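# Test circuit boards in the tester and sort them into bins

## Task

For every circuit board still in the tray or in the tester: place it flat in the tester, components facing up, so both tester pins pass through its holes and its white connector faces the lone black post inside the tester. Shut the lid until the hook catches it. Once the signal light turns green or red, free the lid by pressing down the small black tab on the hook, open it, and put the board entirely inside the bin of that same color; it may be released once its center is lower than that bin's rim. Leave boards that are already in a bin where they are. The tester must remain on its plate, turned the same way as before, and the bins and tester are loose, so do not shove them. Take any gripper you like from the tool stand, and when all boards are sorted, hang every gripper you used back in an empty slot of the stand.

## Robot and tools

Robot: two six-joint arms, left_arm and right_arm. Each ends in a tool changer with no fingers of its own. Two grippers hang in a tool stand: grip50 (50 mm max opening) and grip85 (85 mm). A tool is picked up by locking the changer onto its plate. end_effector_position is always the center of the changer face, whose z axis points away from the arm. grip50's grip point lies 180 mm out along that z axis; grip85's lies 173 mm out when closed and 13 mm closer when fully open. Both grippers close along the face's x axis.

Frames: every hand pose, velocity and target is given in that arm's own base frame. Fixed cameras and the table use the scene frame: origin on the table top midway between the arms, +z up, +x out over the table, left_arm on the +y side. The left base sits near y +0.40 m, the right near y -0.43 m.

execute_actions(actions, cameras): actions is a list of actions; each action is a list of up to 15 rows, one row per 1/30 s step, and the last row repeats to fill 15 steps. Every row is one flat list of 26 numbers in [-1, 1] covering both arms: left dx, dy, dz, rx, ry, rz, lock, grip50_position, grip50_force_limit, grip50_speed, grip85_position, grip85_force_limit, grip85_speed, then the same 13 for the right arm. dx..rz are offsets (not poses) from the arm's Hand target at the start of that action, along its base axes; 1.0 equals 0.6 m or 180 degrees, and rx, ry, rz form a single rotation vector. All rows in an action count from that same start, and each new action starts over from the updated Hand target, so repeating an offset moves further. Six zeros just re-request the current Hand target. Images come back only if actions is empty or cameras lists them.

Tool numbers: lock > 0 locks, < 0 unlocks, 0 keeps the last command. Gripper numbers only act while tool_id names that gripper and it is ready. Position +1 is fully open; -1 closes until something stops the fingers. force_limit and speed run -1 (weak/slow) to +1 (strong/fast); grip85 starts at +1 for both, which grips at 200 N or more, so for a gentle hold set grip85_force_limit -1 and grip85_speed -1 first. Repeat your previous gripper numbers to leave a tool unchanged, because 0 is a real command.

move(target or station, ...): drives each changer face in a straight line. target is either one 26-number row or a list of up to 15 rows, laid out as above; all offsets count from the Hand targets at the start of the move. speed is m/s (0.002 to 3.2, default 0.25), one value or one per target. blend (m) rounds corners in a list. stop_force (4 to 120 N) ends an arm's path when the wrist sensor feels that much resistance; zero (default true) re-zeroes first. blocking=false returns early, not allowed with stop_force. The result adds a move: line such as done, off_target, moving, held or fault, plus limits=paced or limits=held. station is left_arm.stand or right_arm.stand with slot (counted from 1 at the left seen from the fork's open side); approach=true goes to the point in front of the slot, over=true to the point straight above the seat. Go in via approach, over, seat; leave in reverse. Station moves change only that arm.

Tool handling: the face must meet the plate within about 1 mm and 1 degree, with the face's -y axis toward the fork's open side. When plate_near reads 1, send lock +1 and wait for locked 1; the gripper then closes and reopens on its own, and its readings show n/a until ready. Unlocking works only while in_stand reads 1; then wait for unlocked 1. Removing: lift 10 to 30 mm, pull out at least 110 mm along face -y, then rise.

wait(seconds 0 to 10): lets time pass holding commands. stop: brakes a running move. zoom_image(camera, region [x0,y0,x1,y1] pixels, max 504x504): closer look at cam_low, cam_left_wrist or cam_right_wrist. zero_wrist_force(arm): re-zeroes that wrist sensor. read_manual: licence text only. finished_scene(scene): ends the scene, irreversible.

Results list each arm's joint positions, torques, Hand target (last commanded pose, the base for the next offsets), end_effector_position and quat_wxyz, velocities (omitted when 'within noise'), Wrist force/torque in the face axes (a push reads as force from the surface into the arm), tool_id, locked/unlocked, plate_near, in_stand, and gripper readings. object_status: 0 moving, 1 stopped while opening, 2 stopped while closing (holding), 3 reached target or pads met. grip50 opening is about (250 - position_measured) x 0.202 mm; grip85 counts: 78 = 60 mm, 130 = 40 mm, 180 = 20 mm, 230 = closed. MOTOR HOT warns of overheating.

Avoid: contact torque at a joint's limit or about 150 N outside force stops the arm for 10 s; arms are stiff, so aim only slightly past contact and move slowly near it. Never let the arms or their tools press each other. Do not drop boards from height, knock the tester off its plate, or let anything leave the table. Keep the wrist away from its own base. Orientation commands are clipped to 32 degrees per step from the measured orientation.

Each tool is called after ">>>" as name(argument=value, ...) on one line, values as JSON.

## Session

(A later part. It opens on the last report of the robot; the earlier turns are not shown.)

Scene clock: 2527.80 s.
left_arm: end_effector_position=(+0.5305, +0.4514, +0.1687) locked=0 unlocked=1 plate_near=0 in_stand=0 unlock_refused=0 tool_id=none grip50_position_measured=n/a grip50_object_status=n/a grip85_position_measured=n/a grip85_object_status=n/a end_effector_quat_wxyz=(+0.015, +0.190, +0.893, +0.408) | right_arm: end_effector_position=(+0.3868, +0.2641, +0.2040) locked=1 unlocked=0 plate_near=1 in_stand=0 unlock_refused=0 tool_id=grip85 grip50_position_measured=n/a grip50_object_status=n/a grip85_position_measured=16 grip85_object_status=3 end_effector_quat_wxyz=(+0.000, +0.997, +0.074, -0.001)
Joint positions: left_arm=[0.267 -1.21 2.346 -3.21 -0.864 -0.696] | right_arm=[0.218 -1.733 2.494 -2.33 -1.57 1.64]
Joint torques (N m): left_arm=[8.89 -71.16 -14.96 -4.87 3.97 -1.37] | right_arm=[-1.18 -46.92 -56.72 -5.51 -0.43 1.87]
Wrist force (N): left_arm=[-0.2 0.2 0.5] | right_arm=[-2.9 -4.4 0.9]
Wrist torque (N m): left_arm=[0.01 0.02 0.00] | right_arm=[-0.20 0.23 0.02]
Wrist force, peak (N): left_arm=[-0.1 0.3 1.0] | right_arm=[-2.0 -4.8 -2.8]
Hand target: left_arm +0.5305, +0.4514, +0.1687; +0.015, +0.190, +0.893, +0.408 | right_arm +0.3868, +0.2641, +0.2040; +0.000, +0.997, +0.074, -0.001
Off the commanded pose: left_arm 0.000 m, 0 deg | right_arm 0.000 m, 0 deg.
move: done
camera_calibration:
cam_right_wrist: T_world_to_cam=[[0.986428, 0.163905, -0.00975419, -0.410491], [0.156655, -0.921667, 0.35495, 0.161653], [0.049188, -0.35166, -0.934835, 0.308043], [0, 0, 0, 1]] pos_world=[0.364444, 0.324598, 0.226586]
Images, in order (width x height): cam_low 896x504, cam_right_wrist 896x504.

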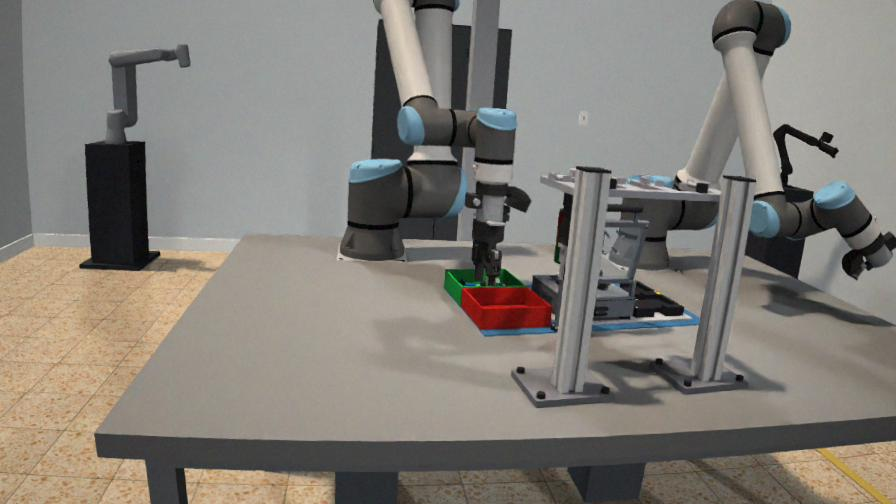

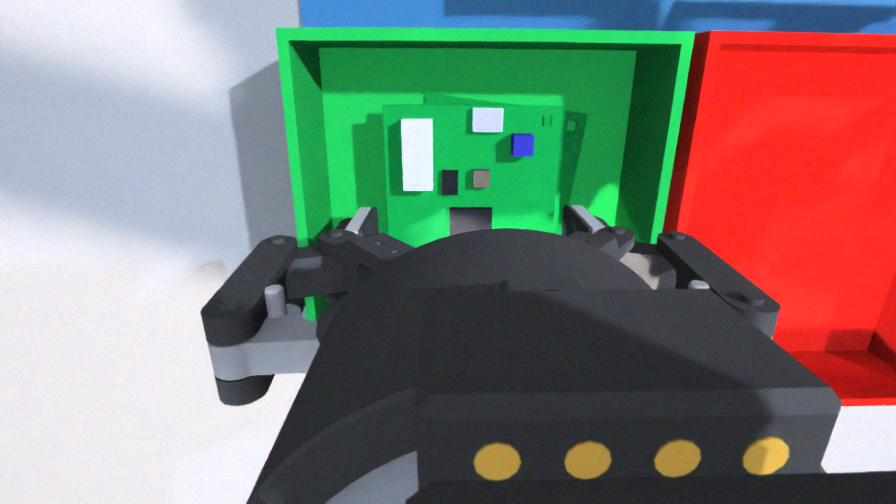

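>>> move(target=[0,0,0,0,0,0,0,1,1,1,1,1,1,0,0,0.4,0,0,0,0,1,1,1,1,-0.6,0], speed=0.25, cameras=["cam_right_wrist"])

>>> zoom_image(camera="cam_right_wrist", region=[320, 20, 720, 260])

>>> move(target=[[0,0,0,0,0,0,0,1,1,1,1,1,1,0.15,0.15,0.16,0,0,0.15,0,1,1,1,1,-0.6,0],[0,0,0,0,0,0,0,1,1,1,1,1,1,0.4653,0.4183,0.16,0,0,0.4888,0,1,1,1,1,-0.6,0]], speed=0.4, blend=[0.05,0], cameras=["cam_right_wrist","cam_low"])

Scene clock: 2553.63 s.
left_arm: end_effector_position=(+0.5305, +0.4514, +0.1687) locked=0 unlocked=1 plate_near=0 in_stand=0 unlock_refused=0 tool_id=none grip50_position_measured=n/a grip50_object_status=n/a grip85_position_measured=n/a grip85_object_status=n/a end_effector_quat_wxyz=(+0.015, +0.190, +0.893, +0.408) | right_arm: end_effector_position=(+0.3868, +0.2641, +0.4440) locked=1 unlocked=0 plate_near=1 in_stand=0 unlock_refused=0 tool_id=grip85 grip50_position_measured=n/a grip50_object_status=n/a grip85_position_measured=3 grip85_object_status=3 end_effector_quat_wxyz=(+0.000, +0.997, +0.074, -0.001)
Joint positions: left_arm=[0.267 -1.21 2.346 -3.21 -0.864 -0.696] | right_arm=[0.218 -1.983 2.178 -1.765 -1.57 1.64]
Joint torques (N m): left_arm=[9.96 -70.95 -15.16 -4.93 3.76 -1.49] | right_arm=[-15.89 -22.49 -72.26 -2.67 2.03 -1.23]
Wrist force (N): left_arm=[-0.2 0.3 0.5] | right_arm=[-2.9 -4.1 0.7]
Wrist torque (N m): left_arm=[0.03 0.02 0.00] | right_arm=[-0.17 0.27 0.14]
Wrist force, peak (N): left_arm=[-0.3 0.2 0.9] | right_arm=[-3.3 -4.3 9.1]
Hand target: left_arm +0.5305, +0.4514, +0.1687; +0.015, +0.190, +0.893, +0.408 | right_arm +0.3868, +0.2641, +0.4440; +0.000, +0.997, +0.074, -0.001
Off the commanded pose: left_arm 0.000 m, 0 deg | right_arm 0.000 m, 0 deg.
move: done
camera_calibration:
cam_right_wrist: T_world_to_cam=[[0.986439, 0.163848, -0.00962733, -0.408195], [0.156555, -0.921678, 0.354965, 0.0765331], [0.0492869, -0.351659, -0.93483, 0.53227], [0, 0, 0, 1]] pos_world=[0.364444, 0.324598, 0.466486]
Images, in order (width x height): cam_right_wrist 896x504.

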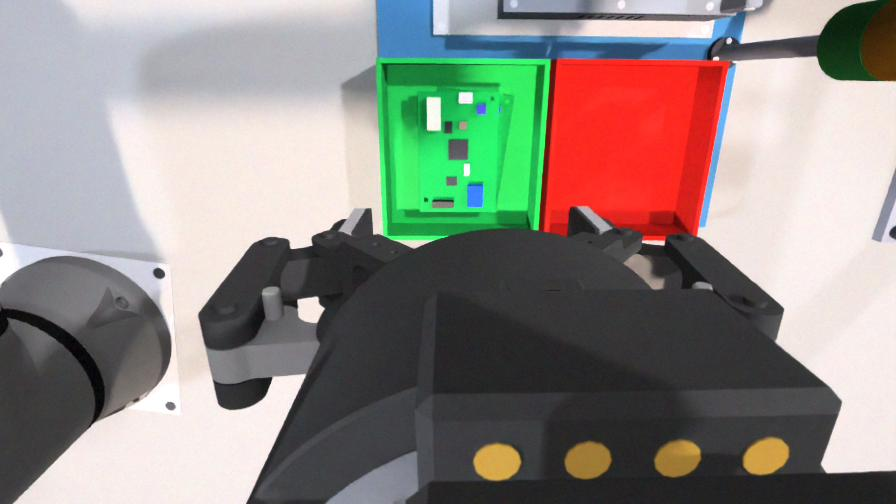

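Scaled by 1.260 from the camera's 896x504 image, which has a finer 1280x720 frame.

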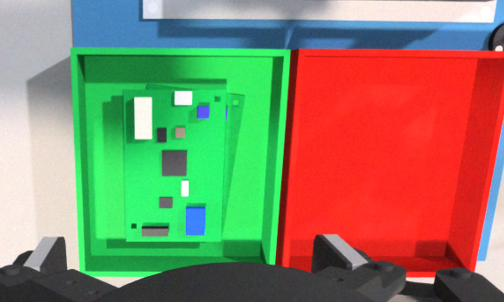

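Scene clock: 2556.10 s.
left_arm: end_effector_position=(+0.5305, +0.4514, +0.1687) locked=0 unlocked=1 plate_near=0 in_stand=0 unlock_refused=0 tool_id=none grip50_position_measured=n/a grip50_object_status=n/a grip85_position_measured=n/a grip85_object_status=n/a end_effector_quat_wxyz=(+0.015, +0.190, +0.893, +0.408) | right_arm: end_effector_position=(+0.6659, +0.5152, +0.5400) locked=1 unlocked=0 plate_near=1 in_stand=0 unlock_refused=0 tool_id=grip85 grip50_position_measured=n/a grip50_object_status=n/a grip85_position_measured=3 grip85_object_status=3 end_effector_quat_wxyz=(+0.000, +0.666, +0.746, -0.001)
Joint positions: left_arm=[0.267 -1.21 2.346 -3.21 -0.864 -0.696] | right_arm=[0.45 -1.349 1.438 -1.659 -1.572 0.337]
Joint torques (N m): left_arm=[9.15 -69.65 -15.11 -4.94 3.78 -1.57] | right_arm=[-15.26 -75.85 -73.01 -10.05 2.03 -1.55]
Wrist force (N): left_arm=[0.0 0.1 0.4] | right_arm=[-2.8 -4.4 0.8]
Wrist torque (N m): left_arm=[0.01 0.00 0.00] | right_arm=[-0.23 0.21 0.05]
Wrist force, peak (N): left_arm=[-0.4 0.1 0.8] | right_arm=[-7.1 -1.7 5.5]
Hand target: left_arm +0.5305, +0.4514, +0.1687; +0.015, +0.190, +0.893, +0.408 | right_arm +0.6660, +0.5151, +0.5400; +0.000, +0.666, +0.746, -0.001
Off the commanded pose: left_arm 0.000 m, 0 deg | right_arm 0.000 m, 0 deg.
move: done
camera_calibration:
cam_right_wrist: T_world_to_cam=[[-0.129133, 0.991578, -0.00985437, -0.407187], [0.926669, 0.124205, 0.354765, -0.821318], [0.353001, 0.0366799, -0.934904, 0.294388], [0, 0, 0, 1]] pos_world=[0.604589, 0.494972, 0.562587]
Images, in order (width x height): cam_low 896x504, cam_right_wrist 896x504.

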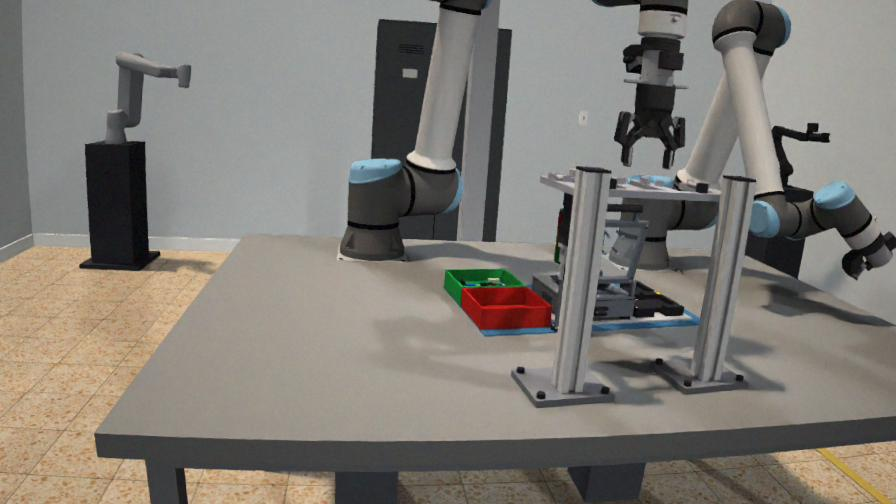

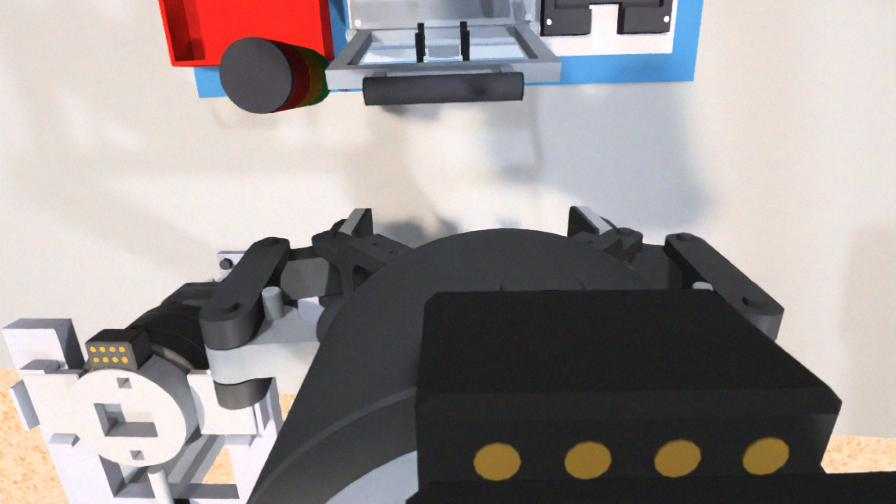

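>>> move(target=[0,0,0,0,0,0,0,1,1,1,1,1,1,0,0.0002,-0.2577,0,0,0,0,1,1,1,1,-0.6,0], speed=0.15)

>>> move(station="right_arm.stand", slot=1, over=true, speed=0.08, cameras=["cam_right_wrist","cam_low"])

Scene clock: 2569.50 s.
left_arm: end_effector_position=(+0.5305, +0.4514, +0.1687) locked=0 unlocked=1 plate_near=0 in_stand=0 unlock_refused=0 tool_id=none grip50_position_measured=n/a grip50_object_status=n/a grip85_position_measured=n/a grip85_object_status=n/a end_effector_quat_wxyz=(+0.015, +0.190, +0.893, +0.408) | right_arm: end_effector_position=(+0.6661, +0.5152, +0.3855) locked=1 unlocked=0 plate_near=1 in_stand=0 unlock_refused=0 tool_id=grip85 grip50_position_measured=n/a grip50_object_status=n/a grip85_position_measured=3 grip85_object_status=3 end_effector_quat_wxyz=(+0.000, +0.666, +0.746, -0.001)
Joint positions: left_arm=[0.267 -1.21 2.346 -3.21 -0.864 -0.696] | right_arm=[0.45 -1.293 1.646 -1.922 -1.572 0.337]
Joint torques (N m): left_arm=[8.63 -70.25 -14.82 -4.86 3.8 -1.46] | right_arm=[14.07 -94.38 -58.03 -5.5 0.86 1.6]
Wrist force (N): left_arm=[-0.3 0.2 0.8] | right_arm=[-2.4 -3.9 0.4]
Wrist torque (N m): left_arm=[0.02 0.03 0.01] | right_arm=[-0.20 0.15 0.06]
Wrist force, peak (N): left_arm=[-0.2 0.4 0.9] | right_arm=[-2.5 -4.5 6.5]
Hand target: left_arm +0.5305, +0.4514, +0.1687; +0.015, +0.190, +0.893, +0.408 | right_arm +0.6660, +0.5152, +0.3854; +0.000, +0.666, +0.746, -0.001
Off the commanded pose: left_arm 0.000 m, 0 deg | right_arm 0.000 m, 0 deg.
move: done

Scene clock: 2571.10 s.
left_arm: end_effector_position=(+0.5305, +0.4514, +0.1687) locked=0 unlocked=1 plate_near=0 in_stand=0 unlock_refused=0 tool_id=none grip50_position_measured=n/a grip50_object_status=n/a grip85_position_measured=n/a grip85_object_status=n/a end_effector_quat_wxyz=(+0.015, +0.190, +0.893, +0.408) | right_arm: end_effector_position=(+0.7693, +0.5267, +0.3823) locked=1 unlocked=0 plate_near=1 in_stand=0 unlock_refused=0 tool_id=grip85 grip50_position_measured=n/a grip50_object_status=n/a grip85_position_measured=3 grip85_object_status=3 end_effector_quat_wxyz=(+0.000, +0.666, +0.746, +0.000)
Joint positions: left_arm=[0.267 -1.21 2.346 -3.21 -0.864 -0.696] | right_arm=[0.412 -1.149 1.452 -1.874 -1.571 0.299]
Joint torques (N m): left_arm=[9.21 -71.13 -14.53 -4.82 3.88 -1.46] | right_arm=[20.73 -117.87 -55.79 -10.85 1.92 1.48]
Wrist force (N): left_arm=[-0.5 0.4 0.5] | right_arm=[-2.9 -4.4 0.7]
Wrist torque (N m): left_arm=[0.03 0.04 0.01] | right_arm=[-0.21 0.21 0.14]
Wrist force, peak (N): left_arm=[-0.2 0.2 0.8] | right_arm=[-1.5 -8.3 0.6]
Hand target: left_arm +0.5305, +0.4514, +0.1687; +0.015, +0.190, +0.893, +0.408 | right_arm +0.7693, +0.5269, +0.3824; +0.000, +0.666, +0.746, +0.000
Tool commands: left_gripper/lock=+0.0 left_gripper/grip50_position=+1.0 left_gripper/grip50_force_limit=+1.0 left_gripper/grip50_speed=+1.0 left_gripper/grip85_position=+1.0 left_gripper/grip85_force_limit=+1.0 left_gripper/grip85_speed=+1.0 right_gripper/lock=+0.0 right_gripper/grip50_position=+1.0 right_gripper/grip50_force_limit=+1.0 right_gripper/grip50_speed=+1.0 right_gripper/grip85_position=+1.0 right_gripper/grip85_force_limit=-0.6 right_gripper/grip85_speed=+0.0
Off the commanded pose: right_arm 0.000 m, 0 deg.
move: done; to station right_arm.stand, slot 1, over the seat
camera_calibration:
cam_right_wrist: T_world_to_cam=[[-0.129187, 0.991587, -0.00814113, -0.407432], [0.926207, 0.123594, 0.356182, -0.862567], [0.354192, 0.0384738, -0.934381, 0.107842], [0, 0, 0, 1]] pos_world=[0.708084, 0.506463, 0.40468]
Images, in order (width x height): cam_low 896x504, cam_right_wrist 896x504.

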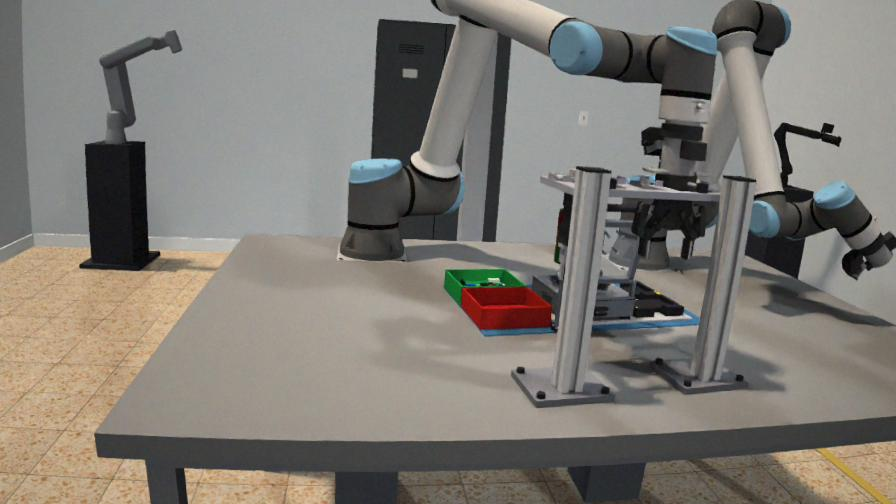

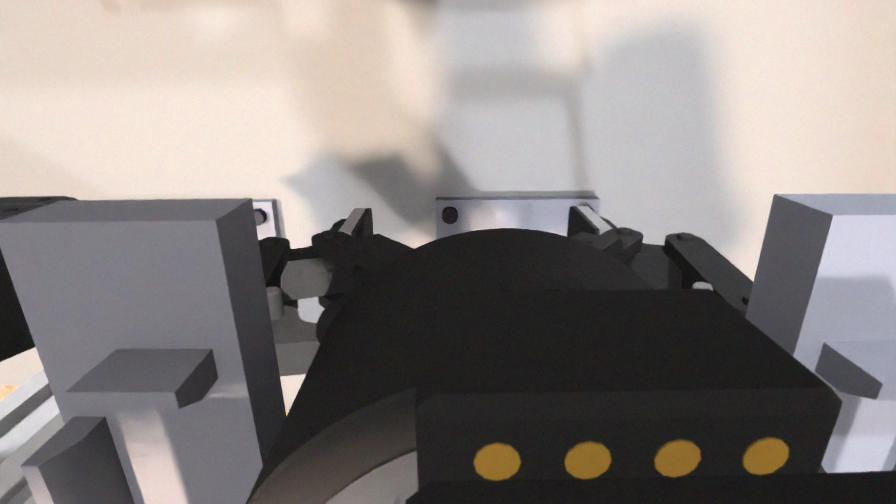

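Now lower to the seat.

>>> move(station="right_arm.stand", slot=1, speed=0.03, stop_force=30)

Scene clock: 2577.27 s.
left_arm: end_effector_position=(+0.5305, +0.4514, +0.1687) locked=0 unlocked=1 plate_near=0 in_stand=0 unlock_refused=0 tool_id=none grip50_position_measured=n/a grip50_object_status=n/a grip85_position_measured=n/a grip85_object_status=n/a end_effector_quat_wxyz=(+0.015, +0.190, +0.893, +0.408) | right_arm: end_effector_position=(+0.7694, +0.5270, +0.3604) locked=1 unlocked=0 plate_near=1 in_stand=1 unlock_refused=0 tool_id=grip85 grip50_position_measured=n/a grip50_object_status=n/a grip85_position_measured=3 grip85_object_status=3 end_effector_quat_wxyz=(+0.000, +0.666, +0.746, +0.001)
Joint positions: left_arm=[0.267 -1.21 2.346 -3.21 -0.864 -0.696] | right_arm=[0.413 -1.138 1.476 -1.91 -1.571 0.299]
Joint torques (N m): left_arm=[9.28 -70.36 -14.96 -4.96 3.77 -1.55] | right_arm=[16.46 -79.47 -40.26 -6.28 -2.17 1.58]
Wrist force (N): left_arm=[0.1 0.2 0.5] | right_arm=[-1.0 -3.2 -29.9]
Wrist torque (N m): left_arm=[0.02 0.00 0.00] | right_arm=[0.36 -0.69 0.13]
Wrist force, peak (N): left_arm=[-0.4 0.5 0.8] | right_arm=[-0.7 -3.2 -30.8]
Hand target: left_arm +0.5305, +0.4514, +0.1687; +0.015, +0.190, +0.893, +0.408 | right_arm +0.7694, +0.5270, +0.3604; +0.000, +0.666, +0.746, +0.001
Tool commands: left_gripper/lock=+0.0 left_gripper/grip50_position=+1.0 left_gripper/grip50_force_limit=+1.0 left_gripper/grip50_speed=+1.0 left_gripper/grip85_position=+1.0 left_gripper/grip85_force_limit=+1.0 left_gripper/grip85_speed=+1.0 right_gripper/lock=+0.0 right_gripper/grip50_position=+1.0 right_gripper/grip50_force_limit=+1.0 right_gripper/grip50_speed=+1.0 right_gripper/grip85_position=+1.0 right_gripper/grip85_force_limit=-0.6 right_gripper/grip85_speed=+0.0
Off the commanded pose: right_arm 0.000 m, 0 deg.
move: contact (right_arm); to station right_arm.stand, slot 1

>>> move(target=[0,0,0,0,0,0,0,1,1,1,1,1,1,0,0,0,0,0,0,-1,1,1,1,1,-0.6,0])

>>> wait(seconds=1)

Scene clock: 2583.13 s.
left_arm: end_effector_position=(+0.5305, +0.4514, +0.1687) locked=0 unlocked=1 plate_near=0 in_stand=0 unlock_refused=0 tool_id=none grip50_position_measured=n/a grip50_object_status=n/a grip85_position_measured=n/a grip85_object_status=n/a end_effector_quat_wxyz=(+0.015, +0.190, +0.893, +0.408) | right_arm: end_effector_position=(+0.7694, +0.5270, +0.3603) locked=1 unlocked=0 plate_near=1 in_stand=1 unlock_refused=0 tool_id=grip85 grip50_position_measured=n/a grip50_object_status=n/a grip85_position_measured=3 grip85_object_status=3 end_effector_quat_wxyz=(+0.000, +0.666, +0.746, +0.000)
Joint positions: left_arm=[0.267 -1.21 2.346 -3.21 -0.864 -0.696] | right_arm=[0.413 -1.138 1.476 -1.91 -1.571 0.299]
Joint torques (N m): left_arm=[9.41 -70.48 -14.91 -4.96 3.79 -1.75] | right_arm=[12.23 -59.33 -33.35 -6.01 -1.96 1.42]
Wrist force (N): left_arm=[-0.2 0.2 0.5] | right_arm=[-2.3 -6.2 -18.6]
Wrist torque (N m): left_arm=[0.02 0.02 0.00] | right_arm=[0.44 -0.78 0.16]
Wrist force, peak (N): left_arm=[-0.4 0.1 0.9] | right_arm=[-1.3 -3.6 -30.2]
Hand target: left_arm +0.5305, +0.4514, +0.1687; +0.015, +0.190, +0.893, +0.408 | right_arm +0.7694, +0.5270, +0.3604; +0.000, +0.666, +0.746, +0.001
Tool commands: left_gripper/lock=+0.0 left_gripper/grip50_position=+1.0 left_gripper/grip50_force_limit=+1.0 left_gripper/grip50_speed=+1.0 left_gripper/grip85_position=+1.0 left_gripper/grip85_force_limit=+1.0 left_gripper/grip85_speed=+1.0 right_gripper/lock=+0.0 right_gripper/grip50_position=+1.0 right_gripper/grip50_force_limit=+1.0 right_gripper/grip50_speed=+1.0 right_gripper/grip85_position=+1.0 right_gripper/grip85_force_limit=-0.6 right_gripper/grip85_speed=+0.0
Off the commanded pose: left_arm 0.000 m, 0 deg | right_arm 0.000 m, 0 deg.
move: done

Scene clock: 2584.13 s.
left_arm: end_effector_position=(+0.5305, +0.4514, +0.1687) locked=0 unlocked=1 plate_near=0 in_stand=0 unlock_refused=0 tool_id=none grip50_position_measured=n/a grip50_object_status=n/a grip85_position_measured=n/a grip85_object_status=n/a end_effector_quat_wxyz=(+0.015, +0.190, +0.893, +0.408) | right_arm: end_effector_position=(+0.7694, +0.5270, +0.3603) locked=0 unlocked=1 plate_near=1 in_stand=1 unlock_refused=0 tool_id=none grip50_position_measured=n/a grip50_object_status=n/a grip85_position_measured=n/a grip85_object_status=n/a end_effector_quat_wxyz=(+0.000, +0.666, +0.746, +0.001)
Joint positions: left_arm=[0.267 -1.21 2.346 -3.21 -0.864 -0.696] | right_arm=[0.413 -1.138 1.476 -1.91 -1.571 0.299]
Joint torques (N m): left_arm=[8.83 -71.22 -15.16 -4.98 3.82 -1.48] | right_arm=[13.07 -73.61 -46.43 -6.09 -1.69 1.45]
Wrist force (N): left_arm=[-0.3 0.3 0.5] | right_arm=[-3.7 -4.2 -20.1]
Wrist torque (N m): left_arm=[0.02 0.02 0.01] | right_arm=[0.40 0.12 0.09]
Wrist force, peak (N): left_arm=[-0.2 0.2 0.8] | right_arm=[-2.9 -6.6 -19.9]
Hand target: left_arm +0.5305, +0.4514, +0.1687; +0.015, +0.190, +0.893, +0.408 | right_arm +0.7694, +0.5270, +0.3604; +0.000, +0.666, +0.746, +0.001
Tool commands: left_gripper/lock=+0.0 left_gripper/grip50_position=+1.0 left_gripper/grip50_force_limit=+1.0 left_gripper/grip50_speed=+1.0 left_gripper/grip85_position=+1.0 left_gripper/grip85_force_limit=+1.0 left_gripper/grip85_speed=+1.0 right_gripper/lock=+0.0 right_gripper/grip50_position=+1.0 right_gripper/grip50_force_limit=+1.0 right_gripper/grip50_speed=+1.0 right_gripper/grip85_position=+1.0 right_gripper/grip85_force_limit=-0.6 right_gripper/grip85_speed=+0.0
Off the commanded pose: left_arm 0.000 m, 0 deg | right_arm 0.000 m, 0 deg.
wait: 1.00 s; at rest by 0.23 s

Unlocked. Lift off slowly and check the gripper stays put.

>>> move(target=[[0,0,0,0,0,0,0,1,1,1,1,1,1,0,0,0.0333,0,0,0,0,1,1,1,1,-0.6,0],[0,0,0,0,0,0,0,1,1,1,1,1,1,-0.1,-0.01,0.22,0,0,0,0,1,1,1,1,-0.6,0]], speed=[0.03,0.2], blend=[0.005,0], cameras=["cam_right_wrist","cam_low"])

>>> zoom_image(camera="cam_low", region=[430, 140, 770, 410])

Scene clock: 2594.97 s.
left_arm: end_effector_position=(+0.5305, +0.4514, +0.1687) locked=0 unlocked=1 plate_near=0 in_stand=0 unlock_refused=0 tool_id=none grip50_position_measured=n/a grip50_object_status=n/a grip85_position_measured=n/a grip85_object_status=n/a end_effector_quat_wxyz=(+0.015, +0.190, +0.893, +0.408) | right_arm: end_effector_position=(+0.7093, +0.5211, +0.4923) locked=0 unlocked=1 plate_near=0 in_stand=0 unlock_refused=0 tool_id=none grip50_position_measured=n/a grip50_object_status=n/a grip85_position_measured=n/a grip85_object_status=n/a end_effector_quat_wxyz=(+0.000, +0.666, +0.746, +0.001)
Joint positions: left_arm=[0.267 -1.21 2.346 -3.21 -0.864 -0.696] | right_arm=[0.434 -1.276 1.43 -1.726 -1.571 0.321]
Joint torques (N m): left_arm=[8.72 -70.66 -14.85 -4.85 3.72 -1.44] | right_arm=[-19.53 -95.33 -49.5 -5.38 -1.34 -2]
Wrist force (N): left_arm=[-0.3 0.1 0.3] | right_arm=[-3.2 -4.1 0.4]
Wrist torque (N m): left_arm=[0.01 0.03 0.01] | right_arm=[-0.20 0.23 0.00]
Wrist force, peak (N): left_arm=[-0.5 0.5 0.7] | right_arm=[-4.0 -4.0 -20.6]
Hand target: left_arm +0.5305, +0.4514, +0.1687; +0.015, +0.190, +0.893, +0.408 | right_arm +0.7094, +0.5210, +0.4924; +0.000, +0.666, +0.746, +0.001
Off the commanded pose: left_arm 0.000 m, 0 deg | right_arm 0.000 m, 0 deg.
move: done
camera_calibration:
cam_right_wrist: T_world_to_cam=[[-0.129411, 0.991559, -0.0079146, -0.408692], [0.925872, 0.123687, 0.35702, -0.84574], [0.354985, 0.0388743, -0.934063, 0.231212], [0, 0, 0, 1]] pos_world=[0.648081, 0.500861, 0.514678]
Images, in order (width x height): cam_low 896x504, cam_right_wrist 896x504.

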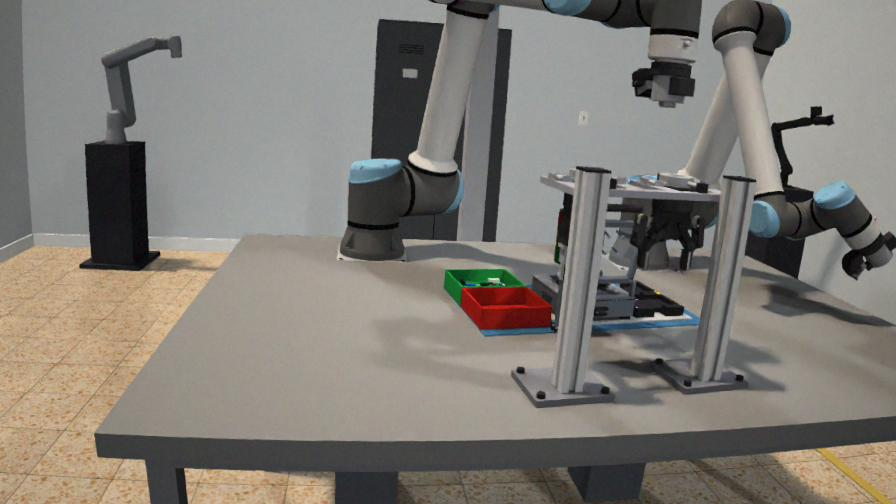

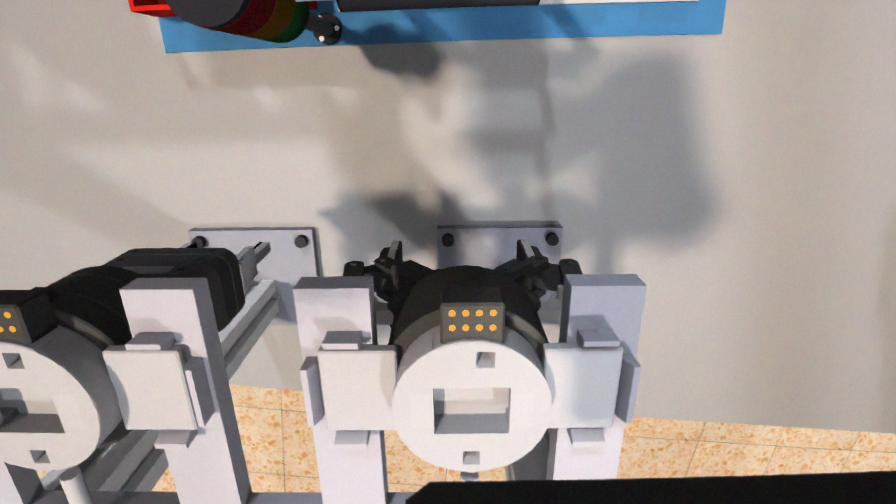

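Scaled by 1.482 from the camera's 896x504 image, which has a finer 1280x720 frame.

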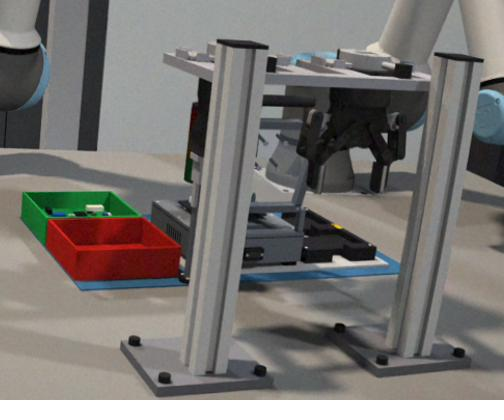

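>>> finished_scene(scene=1)

The scene is finished: the task was done.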